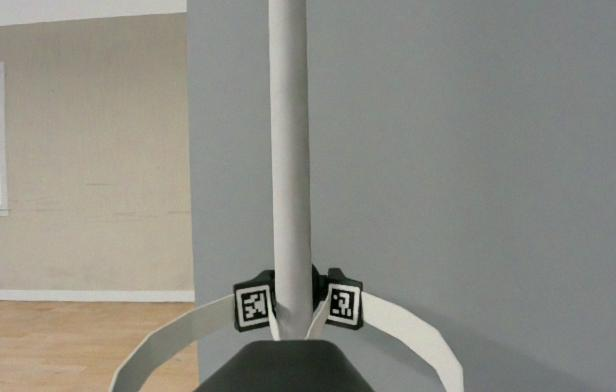

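Request:
move:
  r1: {"base": {"translate_m": -0.09}, "contact_limits": {"translate_m": 0.3}}
  r2: {"base": {"translate_m": 0.1145, "strafe_m": 0.1335}, "joints": {"wrist_yaw_rad": 0.462}, "speeds": {"wrist_yaw_rad": 0.09}, "pace": "slow", "contact_limits": {"translate_m": 0.8}}
  blocking: false
  cameras: []

Request:
wait:
  seconds: 3
  cameras: []

Request:
wait:
  seconds: 3
  cameras: ["r2_wrist_camera"]

Scene clock: 2530.80 s.
earlier move: r2 done
move: r1 moving; r2 moving
r1.base_odometry: x=-0.293 y=+2.636 heading=-2.410
r1.turned_by_wheels: +0.000
r1.turned_by_imu: -0.001
r1.base_tilt: forward=-1.6 right=+1.3
r1.lidar_m: 0.41 0.36 2.98 2.01 0.63 0.43 0.37 0.41 0.61 1.47 1.96 2.50
r1.base_status: translate_m moving
r1.joint_positions: lift_m=+1.200 arm_m=+0.020 wrist_yaw_rad=+0.002 wrist_pitch_rad=+1.572 wrist_roll_rad=+1.278 gripper_m=+0.060
r1.joint_status: not commanded
r1.measured_speeds: translate_m=-0.122 strafe_m=+0.000 rotate_rad=-0.001 lift_m=+0.000 arm_m=+0.000 wrist_yaw_rad=+0.000 wrist_pitch_rad=+0.000 wrist_roll_rad=+0.000
r1.motor_effort: lift_m=+24(24) arm_m=-4(4) wheel_0=-6(8) wheel_1=-6(7) wheel_2=+9(9)
r1.servo_current: wrist_yaw_rad=52(59) wrist_pitch_rad=46(46) wrist_roll_rad=46(72) gripper_m=39(46)
r1.contact_limits: arm_m 0.2; lift_m 0.15; translate_m 0.3
r1.hand_pose: x=+0.1908 y=-0.0874 z=+1.0894 quat_wxyz=(+0.568, +0.421, +0.568, -0.422) (m; r1's base frame)
r1.wrist_depth_mm: 1308 1308 1336 1308 1336 1336 - / 1308 1308 1336 1336 1366 1308 - / 1308 1308 1308 1308 1336 1308 - / 480 820 1308 1308 1308 1336 - / 512 809 1336 1336 - - - / 517 - 194 1336 193 - - / 517 161 1308 155 1336 - -
r2.base_odometry: x=-3.570 y=-0.055 heading=-2.006
r2.turned_by_wheels: +0.000
r2.turned_by_imu: +0.001
r2.base_tilt: forward=-0.7 right=+0.1
r2.lidar_m: 0.39 0.42 3.23 4.03 4.73 2.64 1.65 1.48 1.51 1.12 0.98 0.70
r2.base_status: translate_m moving; strafe_m moving
r2.joint_positions: lift_m=+0.750 arm_m=+0.000 wrist_yaw_rad=+0.616 wrist_pitch_rad=+0.001 wrist_roll_rad=+0.000 gripper_m=-0.019
r2.joint_status: wrist_yaw_rad moving
r2.measured_speeds: translate_m=+0.032 strafe_m=+0.037 rotate_rad=+0.002 lift_m=+0.000 arm_m=+0.000 wrist_yaw_rad=-0.075 wrist_pitch_rad=+0.000 wrist_roll_rad=+0.000
r2.motor_effort: lift_m=+21(21) arm_m=-4(5) wheel_0=+2(5) wheel_1=+8(8) wheel_2=-5(6)
r2.servo_current: wrist_yaw_rad=104(111) wrist_pitch_rad=39(46) wrist_roll_rad=39(52) gripper_m=91(98)
r2.contact_limits: translate_m 0.8
r2.hand_pose: x=+0.4568 y=+0.0953 z=+0.9277 quat_wxyz=(+0.953, +0.000, +0.000, +0.303) (m; r2's base frame)
r2.wrist_depth_mm: - - - 179 - - - / - - - 180 - - - / - - - 181 - - - / - - - 182 - - - / - - - 182 - - - / - - 185 183 173 - - / - 1983 - 112 - - -
pictures: none
No camera images: "cameras" was empty.

Scene clock: 2531.77 s.
earlier move: r1 done; r2 moving
r1.base_odometry: x=-0.249 y=+2.675 heading=-2.410
r1.turned_by_wheels: +0.000
r1.turned_by_imu: +0.000
r1.base_tilt: forward=-1.6 right=+1.3
r1.lidar_m: 0.46 0.41 2.98 1.77 0.54 0.36 0.33 0.37 0.53 1.28 1.95 2.57
r1.base_status: done
r1.joint_positions: lift_m=+1.200 arm_m=+0.020 wrist_yaw_rad=+0.002 wrist_pitch_rad=+1.572 wrist_roll_rad=+1.278 gripper_m=+0.060
r1.joint_status: not commanded
r1.measured_speeds: translate_m=+0.000 strafe_m=+0.000 rotate_rad=+0.000 lift_m=+0.000 arm_m=+0.000 wrist_yaw_rad=+0.000 wrist_pitch_rad=+0.000 wrist_roll_rad=+0.000
r1.motor_effort: lift_m=+24(24) arm_m=-4(5) wheel_0=-2(9) wheel_1=-2(7) wheel_2=+0(10)
r1.servo_current: wrist_yaw_rad=52(72) wrist_pitch_rad=39(52) wrist_roll_rad=26(72) gripper_m=39(46)
r1.contact_limits: arm_m 0.2; lift_m 0.15; translate_m 0.3
r1.hand_pose: x=+0.1908 y=-0.0874 z=+1.0894 quat_wxyz=(+0.568, +0.421, +0.568, -0.422) (m; r1's base frame)
r1.wrist_depth_mm: 1308 1308 1336 1308 1308 1308 - / 1308 1308 1308 1308 1336 1336 - / 1308 1308 1308 1308 1336 1336 - / - 831 1308 1336 1336 1308 - / - 831 1308 - - - - / 469 798 194 1308 193 - - / 480 161 1336 166 1336 - -
r2.base_odometry: x=-3.535 y=-0.133 heading=-2.006
r2.turned_by_wheels: +0.000
r2.turned_by_imu: +0.001
r2.base_tilt: forward=-0.7 right=+0.0
r2.lidar_m: 0.38 0.42 3.16 3.90 4.73 2.73 1.76 1.57 1.59 1.12 1.01 0.65
r2.base_status: translate_m moving; strafe_m moving
r2.joint_positions: lift_m=+0.750 arm_m=+0.000 wrist_yaw_rad=+0.534 wrist_pitch_rad=+0.001 wrist_roll_rad=+0.000 gripper_m=-0.019
r2.joint_status: wrist_yaw_rad moving
r2.measured_speeds: translate_m=+0.066 strafe_m=+0.076 rotate_rad=+0.001 lift_m=+0.000 arm_m=+0.000 wrist_yaw_rad=-0.090 wrist_pitch_rad=+0.000 wrist_roll_rad=+0.000
r2.motor_effort: lift_m=+21(21) arm_m=-4(5) wheel_0=+4(6) wheel_1=+7(9) wheel_2=-4(6)
r2.servo_current: wrist_yaw_rad=156(208) wrist_pitch_rad=39(46) wrist_roll_rad=52(59) gripper_m=91(98)
r2.contact_limits: translate_m 0.8
r2.hand_pose: x=+0.4637 y=+0.0714 z=+0.9277 quat_wxyz=(+0.965, +0.000, +0.000, +0.264) (m; r2's base frame)
r2.wrist_depth_mm: - - - 178 - - - / - - - 180 - - - / - - - 182 - - - / - - - 182 - - - / - - - 182 - - - / - - 186 183 156 - - / - 1921 - 112 - - -
wait: 0.97 of 3 s (r1 has come to rest)
pictures: none
No camera images: "cameras" was empty.

Scene clock: 2533.33 s.
earlier move: r2 done
r1.base_odometry: x=-0.249 y=+2.675 heading=-2.410
r1.turned_by_wheels: +0.000
r1.turned_by_imu: +0.000
r1.base_tilt: forward=-1.6 right=+1.3
r1.lidar_m: 0.46 0.42 2.98 1.74 0.54 0.38 0.34 0.35 0.51 1.29 1.96 2.55
r1.base_status: done
r1.joint_positions: lift_m=+1.200 arm_m=+0.020 wrist_yaw_rad=+0.002 wrist_pitch_rad=+1.572 wrist_roll_rad=+1.278 gripper_m=+0.060
r1.joint_status: not commanded
r1.measured_speeds: translate_m=+0.000 strafe_m=+0.000 rotate_rad=+0.000 lift_m=+0.000 arm_m=+0.000 wrist_yaw_rad=+0.000 wrist_pitch_rad=+0.000 wrist_roll_rad=+0.000
r1.motor_effort: lift_m=+24(24) arm_m=-4(5) wheel_0=-2(9) wheel_1=-2(7) wheel_2=+0(10)
r1.servo_current: wrist_yaw_rad=39(72) wrist_pitch_rad=33(52) wrist_roll_rad=46(72) gripper_m=33(52)
r1.contact_limits: arm_m 0.2; lift_m 0.15; translate_m 0.3
r1.hand_pose: x=+0.1908 y=-0.0874 z=+1.0894 quat_wxyz=(+0.568, +0.421, +0.568, -0.422) (m; r1's base frame)
r1.wrist_depth_mm: 1308 1336 1336 1308 1336 1336 - / 1308 1336 1336 1336 1336 1308 - / 1308 1336 1308 1336 1336 1336 - / - 842 1336 1336 1336 1336 - / - 831 1336 - - - - / 469 798 194 1336 193 - - / 480 161 1308 166 1308 - -
r2.base_odometry: x=-3.503 y=-0.204 heading=-2.006
r2.turned_by_wheels: -0.001
r2.turned_by_imu: +0.000
r2.base_tilt: forward=-0.6 right=+0.0
r2.lidar_m: 0.37 0.45 3.05 3.84 4.68 2.84 1.81 1.64 1.67 1.16 1.03 0.60
r2.base_status: done
r2.joint_positions: lift_m=+0.750 arm_m=+0.000 wrist_yaw_rad=+0.471 wrist_pitch_rad=+0.001 wrist_roll_rad=+0.000 gripper_m=-0.019
r2.joint_status: all done
r2.measured_speeds: translate_m=+0.000 strafe_m=+0.000 rotate_rad=+0.000 lift_m=+0.000 arm_m=+0.000 wrist_yaw_rad=+0.000 wrist_pitch_rad=+0.000 wrist_roll_rad=+0.000
r2.motor_effort: lift_m=+21(21) arm_m=-4(5) wheel_0=-3(6) wheel_1=+2(9) wheel_2=+0(6)
r2.servo_current: wrist_yaw_rad=46(208) wrist_pitch_rad=39(46) wrist_roll_rad=59(59) gripper_m=85(98)
r2.contact_limits: translate_m 0.8
r2.hand_pose: x=+0.4676 y=+0.0530 z=+0.9277 quat_wxyz=(+0.972, +0.000, +0.000, +0.233) (m; r2's base frame)
r2.wrist_depth_mm: - - - 179 - - - / - - - 180 - - - / - - - 181 - - - / - - - - - - - / - - - 184 - - - / - - 185 186 177 - - / - 1983 - 112 - - -
wait: 1.57 of 3 s (r2 has come to rest)
pictures: r2_wrist_camera
Images, in order (width x height): r2_wrist_camera 616x392.

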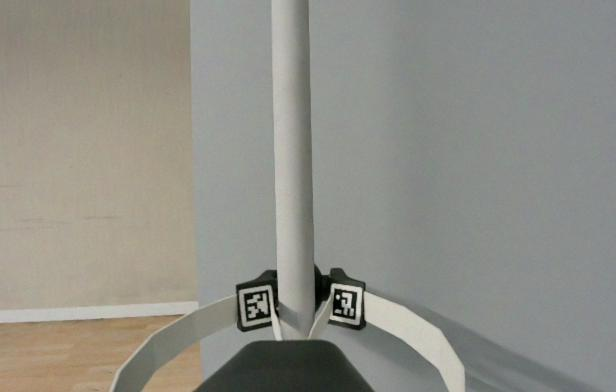

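Request:
move:
  r1: {"base": {"strafe_m": 0.9}, "contact_limits": {"strafe_m": 0.3}}
  r2: {"base": {"translate_m": 0.136, "strafe_m": 0.112}, "joints": {"wrist_yaw_rad": 0.288}, "speeds": {"wrist_yaw_rad": 0.09}, "pace": "slow", "contact_limits": {"translate_m": 0.8}}
  blocking: false
  cameras: []

Request:
wait:
  seconds: 4
  cameras: []

Request:
wait:
  seconds: 4
  cameras: ["r1_head_camera", "r2_wrist_camera"]

Scene clock: 2545.73 s.
move: r1 moving; r2 moving
r1.base_odometry: x=-0.225 y=+2.648 heading=-2.410
r1.turned_by_wheels: +0.000
r1.turned_by_imu: +0.000
r1.base_tilt: forward=-1.6 right=+1.3
r1.lidar_m: 0.42 0.39 2.93 1.72 0.52 0.37 0.34 0.36 0.52 1.25 1.99 2.55
r1.base_status: strafe_m moving
r1.joint_positions: lift_m=+1.200 arm_m=+0.020 wrist_yaw_rad=+0.002 wrist_pitch_rad=+1.572 wrist_roll_rad=+1.278 gripper_m=+0.060
r1.joint_status: not commanded
r1.measured_speeds: translate_m=-0.001 strafe_m=+0.140 rotate_rad=+0.005 lift_m=+0.000 arm_m=+0.000 wrist_yaw_rad=+0.000 wrist_pitch_rad=+0.000 wrist_roll_rad=+0.000
r1.motor_effort: lift_m=+24(24) arm_m=-4(4) wheel_0=-8(11) wheel_1=+7(9) wheel_2=+0(1)
r1.servo_current: wrist_yaw_rad=46(72) wrist_pitch_rad=39(46) wrist_roll_rad=59(65) gripper_m=39(46)
r1.contact_limits: arm_m 0.2; lift_m 0.15; strafe_m 0.3
r1.hand_pose: x=+0.1908 y=-0.0874 z=+1.0894 quat_wxyz=(+0.568, +0.421, +0.568, -0.422) (m; r1's base frame)
r1.wrist_depth_mm: 1308 1336 1308 1336 1336 1336 - / 1308 1308 1308 1308 1336 1308 - / 1308 1336 1308 1336 1336 1336 - / - 842 1308 1336 1336 1308 - / 473 820 1336 - - - - / 484 - 194 1336 193 - - / 517 161 1308 166 1336 - -
r2.base_odometry: x=-3.499 y=-0.217 heading=-2.006
r2.turned_by_wheels: +0.000
r2.turned_by_imu: +0.001
r2.base_tilt: forward=-0.7 right=+0.0
r2.lidar_m: 0.40 0.45 3.06 3.79 4.71 2.88 1.83 1.66 1.64 1.15 1.03 0.57
r2.base_status: translate_m moving; strafe_m moving
r2.joint_positions: lift_m=+0.750 arm_m=+0.000 wrist_yaw_rad=+0.441 wrist_pitch_rad=+0.001 wrist_roll_rad=+0.000 gripper_m=-0.019
r2.joint_status: wrist_yaw_rad moving
r2.measured_speeds: translate_m=+0.040 strafe_m=+0.033 rotate_rad=+0.002 lift_m=+0.000 arm_m=+0.000 wrist_yaw_rad=-0.077 wrist_pitch_rad=+0.000 wrist_roll_rad=+0.000
r2.motor_effort: lift_m=+21(21) arm_m=-4(4) wheel_0=-2(7) wheel_1=+6(7) wheel_2=-3(5)
r2.servo_current: wrist_yaw_rad=104(130) wrist_pitch_rad=39(46) wrist_roll_rad=46(52) gripper_m=91(91)
r2.contact_limits: translate_m 0.8
r2.hand_pose: x=+0.4691 y=+0.0440 z=+0.9277 quat_wxyz=(+0.976, +0.000, +0.001, +0.219) (m; r2's base frame)
r2.wrist_depth_mm: - - - 179 - - - / - - - 180 - - - / - - - 180 - - - / - - - 181 - - - / - - - 182 - - - / - - 185 183 174 - - / - 1863 - 112 - - -
pictures: none
No camera images: "cameras" was empty.

Scene clock: 2548.20 s.
earlier move: r1 moving; r2 done
r1.base_odometry: x=+0.242 y=+2.128 heading=-2.410
r1.turned_by_wheels: +0.000
r1.turned_by_imu: +0.004
r1.base_tilt: forward=-1.6 right=+1.3
r1.lidar_m: 0.78 2.48 2.21 1.85 0.57 0.42 0.36 0.39 0.56 1.38 0.56 0.56
r1.base_status: strafe_m moving
r1.joint_positions: lift_m=+1.200 arm_m=+0.020 wrist_yaw_rad=+0.002 wrist_pitch_rad=+1.572 wrist_roll_rad=+1.278 gripper_m=+0.060
r1.joint_status: not commanded
r1.measured_speeds: translate_m=+0.000 strafe_m=+0.300 rotate_rad=+0.001 lift_m=+0.000 arm_m=+0.000 wrist_yaw_rad=+0.000 wrist_pitch_rad=+0.000 wrist_roll_rad=+0.000
r1.motor_effort: lift_m=+24(24) arm_m=-4(4) wheel_0=-6(11) wheel_1=+5(11) wheel_2=+0(2)
r1.servo_current: wrist_yaw_rad=39(72) wrist_pitch_rad=33(52) wrist_roll_rad=52(65) gripper_m=33(52)
r1.contact_limits: arm_m 0.2; lift_m 0.15; strafe_m 0.3
r1.hand_pose: x=+0.1908 y=-0.0874 z=+1.0894 quat_wxyz=(+0.568, +0.421, +0.568, -0.422) (m; r1's base frame)
r1.wrist_depth_mm: - - 809 1308 1336 1336 - / - - 1308 1336 1336 1336 - / 1308 1308 1308 1308 1336 1336 - / 1336 1308 1308 1336 1336 1336 - / 1308 1308 1336 1336 - - - / 1336 1308 195 1308 193 - - / 1308 1308 1308 166 1336 - -
r2.base_odometry: x=-3.459 y=-0.374 heading=-2.007
r2.turned_by_wheels: -0.001
r2.turned_by_imu: +0.001
r2.base_tilt: forward=-0.6 right=+0.1
r2.lidar_m: 0.38 2.65 2.90 3.59 4.72 3.12 2.02 1.82 1.79 1.15 0.95 0.52
r2.base_status: done
r2.joint_positions: lift_m=+0.750 arm_m=+0.000 wrist_yaw_rad=+0.295 wrist_pitch_rad=+0.001 wrist_roll_rad=+0.000 gripper_m=-0.019
r2.joint_status: all done
r2.measured_speeds: translate_m=+0.000 strafe_m=+0.000 rotate_rad=+0.000 lift_m=+0.000 arm_m=+0.000 wrist_yaw_rad=+0.000 wrist_pitch_rad=+0.000 wrist_roll_rad=+0.000
r2.motor_effort: lift_m=+21(21) arm_m=-4(5) wheel_0=-7(8) wheel_1=+1(9) wheel_2=+0(5)
r2.servo_current: wrist_yaw_rad=59(195) wrist_pitch_rad=33(46) wrist_roll_rad=46(65) gripper_m=91(98)
r2.contact_limits: translate_m 0.8
r2.hand_pose: x=+0.4723 y=+0.0002 z=+0.9277 quat_wxyz=(+0.989, +0.000, +0.001, +0.147) (m; r2's base frame)
r2.wrist_depth_mm: - - - 179 - - - / - - - 181 - - - / - - - 181 - - - / - - - 183 - - - / - - - 183 - - - / - - 185 186 179 - - / - - - 112 - - -
wait: 2.47 of 4 s (r2 has come to rest)
pictures: none
No camera images: "cameras" was empty.

Scene clock: 2549.57 s.
earlier move: r1 done
r1.base_odometry: x=+0.352 y=+2.005 heading=-2.410
r1.turned_by_wheels: +0.000
r1.turned_by_imu: +0.001
r1.base_tilt: forward=-1.6 right=+1.3
r1.lidar_m: 2.36 2.46 2.04 1.84 0.58 0.39 0.38 0.39 0.55 1.43 0.68 0.69
r1.base_status: done
r1.joint_positions: lift_m=+1.200 arm_m=+0.020 wrist_yaw_rad=+0.002 wrist_pitch_rad=+1.572 wrist_roll_rad=+1.278 gripper_m=+0.060
r1.joint_status: not commanded
r1.measured_speeds: translate_m=+0.000 strafe_m=+0.000 rotate_rad=+0.000 lift_m=+0.000 arm_m=+0.000 wrist_yaw_rad=+0.000 wrist_pitch_rad=+0.000 wrist_roll_rad=+0.000
r1.motor_effort: lift_m=+24(24) arm_m=-4(4) wheel_0=-1(11) wheel_1=+1(11) wheel_2=+0(2)
r1.servo_current: wrist_yaw_rad=52(72) wrist_pitch_rad=39(52) wrist_roll_rad=46(65) gripper_m=39(52)
r1.contact_limits: arm_m 0.2; lift_m 0.15; strafe_m 0.3
r1.hand_pose: x=+0.1908 y=-0.0874 z=+1.0894 quat_wxyz=(+0.568, +0.421, +0.568, -0.422) (m; r1's base frame)
r1.wrist_depth_mm: 831 - - 1336 1308 1336 - / 1308 1336 1308 1336 1336 1308 - / 1308 1308 1308 1336 1336 1336 - / 1308 1336 1336 1336 1308 1308 - / 1336 1308 1308 1308 - - - / 1308 1308 195 1336 193 - - / 1308 1308 1336 166 1366 - -
r2.base_odometry: x=-3.459 y=-0.374 heading=-2.007
r2.turned_by_wheels: +0.000
r2.turned_by_imu: +0.000
r2.base_tilt: forward=-0.6 right=+0.1
r2.lidar_m: 0.38 2.68 2.89 3.61 4.73 3.12 2.01 1.82 1.78 1.13 0.94 0.53
r2.base_status: done
r2.joint_positions: lift_m=+0.750 arm_m=+0.000 wrist_yaw_rad=+0.295 wrist_pitch_rad=+0.001 wrist_roll_rad=+0.000 gripper_m=-0.019
r2.joint_status: all done
r2.measured_speeds: translate_m=+0.000 strafe_m=+0.000 rotate_rad=+0.000 lift_m=+0.000 arm_m=+0.000 wrist_yaw_rad=+0.000 wrist_pitch_rad=+0.000 wrist_roll_rad=+0.000
r2.motor_effort: lift_m=+21(21) arm_m=-4(5) wheel_0=-7(8) wheel_1=+2(9) wheel_2=+0(5)
r2.servo_current: wrist_yaw_rad=52(195) wrist_pitch_rad=46(46) wrist_roll_rad=39(65) gripper_m=98(98)
r2.contact_limits: translate_m 0.8
r2.hand_pose: x=+0.4723 y=+0.0002 z=+0.9277 quat_wxyz=(+0.989, +0.000, +0.001, +0.147) (m; r2's base frame)
r2.wrist_depth_mm: - - - 179 - - - / - - - 180 - - - / - - - 181 - - - / - - - 183 - - - / - - - 185 - - - / - - 186 186 179 - - / - - - 112 - - -
wait: 1.37 of 4 s (r1 has come to rest)
pictures: r1_head_camera, r2_wrist_camera
Images, in order (width x height): r1_head_camera 420x560, r2_wrist_camera 616x392.

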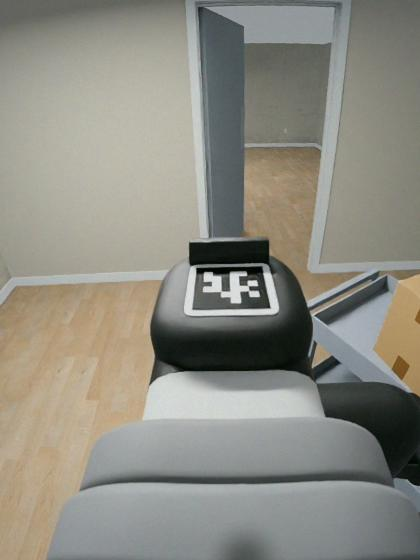

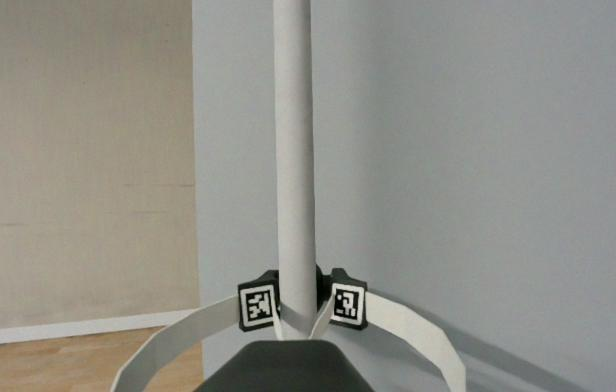

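Request:
move:
  r1: {"joints": {"lift_m": 0.65, "wrist_pitch_rad": 0.6}, "contact_limits": {"lift_m": 0.2}}
  r2: {"base": {"translate_m": 0.1535, "strafe_m": 0.086}, "joints": {"wrist_yaw_rad": 0.113}, "speeds": {"wrist_yaw_rad": 0.09}, "pace": "slow", "contact_limits": {"translate_m": 0.8}}
  blocking: false
  cameras: []

Request:
wait:
  seconds: 4
  cameras: []

Request:
wait:
  seconds: 4
  cameras: ["r1_head_camera", "r1_head_right_camera", "r1_wrist_camera", "r2_wrist_camera"]

Scene clock: 2560.00 s.
move: r1 moving; r2 moving
r1.base_odometry: x=+0.352 y=+2.005 heading=-2.410
r1.turned_by_wheels: +0.000
r1.turned_by_imu: +0.000
r1.base_tilt: forward=-1.6 right=+1.3
r1.lidar_m: 2.37 2.46 2.03 1.83 0.59 0.39 0.37 0.38 0.57 1.45 0.67 0.72
r1.base_status: not commanded
r1.joint_positions: lift_m=+1.162 arm_m=+0.020 wrist_yaw_rad=+0.002 wrist_pitch_rad=+0.994 wrist_roll_rad=+1.278 gripper_m=+0.060
r1.joint_status: lift_m moving; wrist_pitch_rad moving
r1.measured_speeds: translate_m=+0.000 strafe_m=+0.000 rotate_rad=+0.000 lift_m=-0.146 arm_m=+0.000 wrist_yaw_rad=+0.000 wrist_pitch_rad=-1.798 wrist_roll_rad=+0.000
r1.motor_effort: lift_m=+12(22) arm_m=-4(4) wheel_0=-2(2) wheel_1=+1(1) wheel_2=+0(0)
r1.servo_current: wrist_yaw_rad=39(59) wrist_pitch_rad=85(111) wrist_roll_rad=59(65) gripper_m=46(46)
r1.contact_limits: arm_m 0.2; lift_m 0.2; strafe_m 0.3
r1.hand_pose: x=+0.3485 y=-0.0872 z=+1.0990 quat_wxyz=(+0.706, +0.524, +0.383, -0.284) (m; r1's base frame)
r1.wrist_depth_mm: - 750 654 - - 1229 1138 / - 1921 931 931 - 1205 1138 / - 1983 1756 1430 1336 1229 1078 / - 1983 1708 1499 1336 1229 1098 / - 1983 1618 1430 1281 1182 1042 / - 1863 196 1397 190 1160 878 / - 1808 1499 166 1229 1118 878
r2.base_odometry: x=-3.457 y=-0.389 heading=-2.007
r2.turned_by_wheels: +0.000
r2.turned_by_imu: +0.001
r2.base_tilt: forward=-0.6 right=+0.1
r2.lidar_m: 0.41 2.68 2.85 3.55 4.70 3.17 2.04 1.85 1.80 1.15 0.91 0.52
r2.base_status: translate_m moving; strafe_m moving
r2.joint_positions: lift_m=+0.750 arm_m=+0.000 wrist_yaw_rad=+0.264 wrist_pitch_rad=+0.001 wrist_roll_rad=+0.000 gripper_m=-0.019
r2.joint_status: wrist_yaw_rad moving
r2.measured_speeds: translate_m=+0.048 strafe_m=+0.027 rotate_rad=+0.001 lift_m=+0.000 arm_m=+0.000 wrist_yaw_rad=-0.077 wrist_pitch_rad=+0.000 wrist_roll_rad=+0.000
r2.motor_effort: lift_m=+21(21) arm_m=-4(4) wheel_0=+0(8) wheel_1=+5(8) wheel_2=-4(6)
r2.servo_current: wrist_yaw_rad=137(137) wrist_pitch_rad=39(46) wrist_roll_rad=39(59) gripper_m=85(91)
r2.contact_limits: translate_m 0.8
r2.hand_pose: x=+0.4722 y=-0.0091 z=+0.9277 quat_wxyz=(+0.991, +0.000, +0.001, +0.132) (m; r2's base frame)
r2.wrist_depth_mm: - - - 180 - - - / - - - 180 - - - / - - - 181 - - - / - - - - - - - / - - - 182 - - - / - - 184 185 175 - - / - 1983 - 112 - - -
pictures: none
No camera images: "cameras" was empty.

Scene clock: 2562.40 s.
earlier move: r1 moving; r2 done
r1.base_odometry: x=+0.352 y=+2.005 heading=-2.410
r1.turned_by_wheels: +0.000
r1.turned_by_imu: +0.000
r1.base_tilt: forward=-1.6 right=+1.3
r1.lidar_m: 2.36 2.45 2.04 1.84 0.58 0.41 0.38 0.40 0.52 1.41 0.65 0.68
r1.base_status: not commanded
r1.joint_positions: lift_m=+0.650 arm_m=+0.020 wrist_yaw_rad=+0.002 wrist_pitch_rad=+0.606 wrist_roll_rad=+1.278 gripper_m=+0.060
r1.joint_status: lift_m moving; wrist_pitch_rad moving
r1.measured_speeds: translate_m=+0.000 strafe_m=+0.000 rotate_rad=+0.000 lift_m=+0.000 arm_m=+0.000 wrist_yaw_rad=+0.000 wrist_pitch_rad=+0.000 wrist_roll_rad=+0.000
r1.motor_effort: lift_m=+13(22) arm_m=-4(4) wheel_0=-1(2) wheel_1=+1(2) wheel_2=+0(1)
r1.servo_current: wrist_yaw_rad=59(78) wrist_pitch_rad=65(124) wrist_roll_rad=59(72) gripper_m=46(52)
r1.contact_limits: arm_m 0.2; lift_m 0.2; strafe_m 0.3
r1.hand_pose: x=+0.4281 y=-0.0870 z=+0.6644 quat_wxyz=(+0.766, +0.569, +0.240, -0.177) (m; r1's base frame)
r1.wrist_depth_mm: 530 - - 574 564 - - / - - - 1336 960 - 768 / - - - 1499 1008 866 759 / - - 1983 1430 1060 854 732 / - - 1921 1308 1025 842 707 / - - 196 1229 190 788 691 / - - 1576 165 917 768 668
r2.base_odometry: x=-3.446 y=-0.550 heading=-2.007
r2.turned_by_wheels: +0.000
r2.turned_by_imu: +0.001
r2.base_tilt: forward=-0.6 right=+0.1
r2.lidar_m: 0.40 2.63 2.72 3.35 4.74 3.39 2.20 2.00 1.76 1.12 0.75 0.48
r2.base_status: done
r2.joint_positions: lift_m=+0.750 arm_m=+0.000 wrist_yaw_rad=+0.118 wrist_pitch_rad=+0.001 wrist_roll_rad=+0.000 gripper_m=-0.019
r2.joint_status: all done
r2.measured_speeds: translate_m=+0.000 strafe_m=+0.000 rotate_rad=+0.000 lift_m=+0.000 arm_m=+0.000 wrist_yaw_rad=+0.000 wrist_pitch_rad=+0.000 wrist_roll_rad=+0.000
r2.motor_effort: lift_m=+21(21) arm_m=-4(4) wheel_0=+0(10) wheel_1=+1(8) wheel_2=+2(6)
r2.servo_current: wrist_yaw_rad=46(163) wrist_pitch_rad=33(46) wrist_roll_rad=46(59) gripper_m=91(98)
r2.contact_limits: translate_m 0.8
r2.hand_pose: x=+0.4676 y=-0.0529 z=+0.9277 quat_wxyz=(+0.998, +0.000, +0.001, +0.059) (m; r2's base frame)
r2.wrist_depth_mm: - - - 180 - - - / - - - 181 - - - / - - - 182 - - - / - - - 183 - - - / - - - 183 - - - / - - 186 186 180 - - / - 1983 260 112 - - -
wait: 2.40 of 4 s (r2 has come to rest)
pictures: none
No camera images: "cameras" was empty.

Scene clock: 2562.63 s.
earlier move: r1 done
r1.base_odometry: x=+0.352 y=+2.005 heading=-2.410
r1.turned_by_wheels: +0.000
r1.turned_by_imu: +0.000
r1.base_tilt: forward=-1.6 right=+1.2
r1.lidar_m: 2.39 2.44 2.06 1.87 0.58 0.41 0.38 0.41 0.53 1.43 0.67 0.72
r1.base_status: not commanded
r1.joint_positions: lift_m=+0.650 arm_m=+0.020 wrist_yaw_rad=+0.002 wrist_pitch_rad=+0.606 wrist_roll_rad=+1.278 gripper_m=+0.060
r1.joint_status: all done
r1.measured_speeds: translate_m=+0.000 strafe_m=+0.000 rotate_rad=+0.000 lift_m=+0.000 arm_m=+0.000 wrist_yaw_rad=+0.000 wrist_pitch_rad=+0.000 wrist_roll_rad=+0.000
r1.motor_effort: lift_m=+13(22) arm_m=-4(4) wheel_0=-2(2) wheel_1=+1(2) wheel_2=+0(1)
r1.servo_current: wrist_yaw_rad=52(78) wrist_pitch_rad=46(124) wrist_roll_rad=59(72) gripper_m=39(52)
r1.contact_limits: arm_m 0.2; lift_m 0.2; strafe_m 0.3
r1.hand_pose: x=+0.4281 y=-0.0870 z=+0.6644 quat_wxyz=(+0.766, +0.569, +0.240, -0.177) (m; r1's base frame)
r1.wrist_depth_mm: 530 - - 580 559 - - / - - - 1308 976 - 759 / - - - 1499 1008 866 750 / - - 1983 1430 1078 866 741 / - - 1863 1336 1008 831 723 / - - 195 1229 190 798 691 / - - 1537 165 917 759 668
r2.base_odometry: x=-3.446 y=-0.550 heading=-2.007
r2.turned_by_wheels: +0.000
r2.turned_by_imu: +0.000
r2.base_tilt: forward=-0.6 right=+0.0
r2.lidar_m: 0.37 2.59 2.72 3.39 4.75 3.36 2.21 1.99 1.74 1.12 0.72 0.48
r2.base_status: done
r2.joint_positions: lift_m=+0.750 arm_m=+0.000 wrist_yaw_rad=+0.118 wrist_pitch_rad=+0.001 wrist_roll_rad=+0.000 gripper_m=-0.019
r2.joint_status: all done
r2.measured_speeds: translate_m=+0.000 strafe_m=+0.000 rotate_rad=+0.000 lift_m=+0.000 arm_m=+0.000 wrist_yaw_rad=+0.000 wrist_pitch_rad=+0.000 wrist_roll_rad=+0.000
r2.motor_effort: lift_m=+21(21) arm_m=-4(4) wheel_0=+0(10) wheel_1=+1(8) wheel_2=+1(6)
r2.servo_current: wrist_yaw_rad=52(163) wrist_pitch_rad=39(46) wrist_roll_rad=46(59) gripper_m=91(98)
r2.contact_limits: translate_m 0.8
r2.hand_pose: x=+0.4676 y=-0.0529 z=+0.9277 quat_wxyz=(+0.998, +0.000, +0.001, +0.059) (m; r2's base frame)
r2.wrist_depth_mm: - - - 180 - - - / - - - 182 - - - / - - - 182 - - - / - - - 183 - - - / - - - 183 - - - / - - 184 187 180 - - / - 1863 259 112 - - -
wait: 0.23 of 4 s (r1 has come to rest)
pictures: r1_head_camera, r1_head_right_camera, r1_wrist_camera, r2_wrist_camera
Images, in order (width x height): r1_head_camera 420x560, r1_head_right_camera 420x672, r1_wrist_camera 616x392, r2_wrist_camera 616x392.

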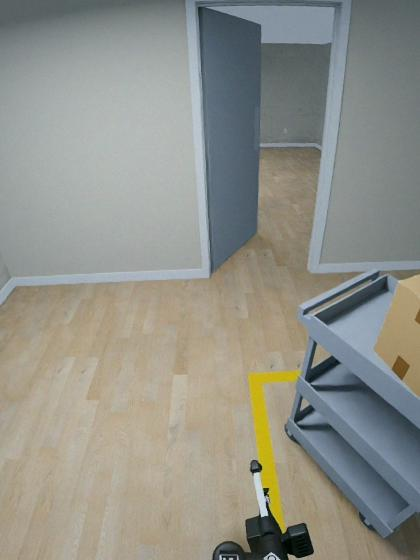

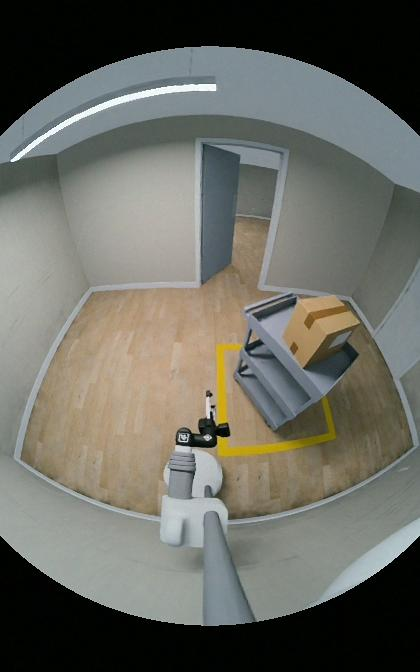

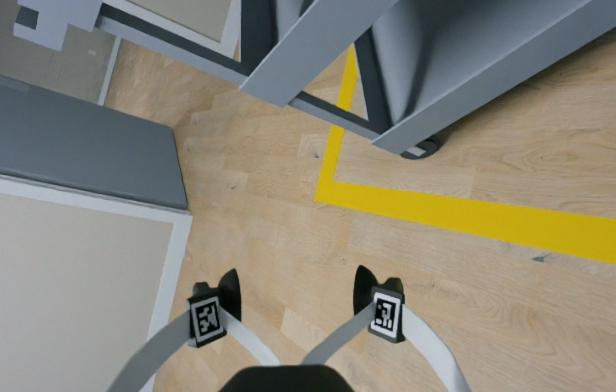

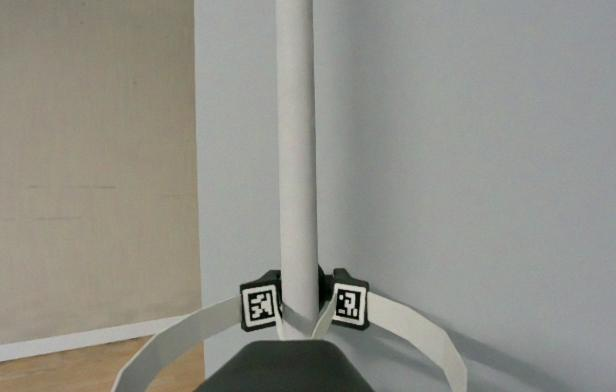

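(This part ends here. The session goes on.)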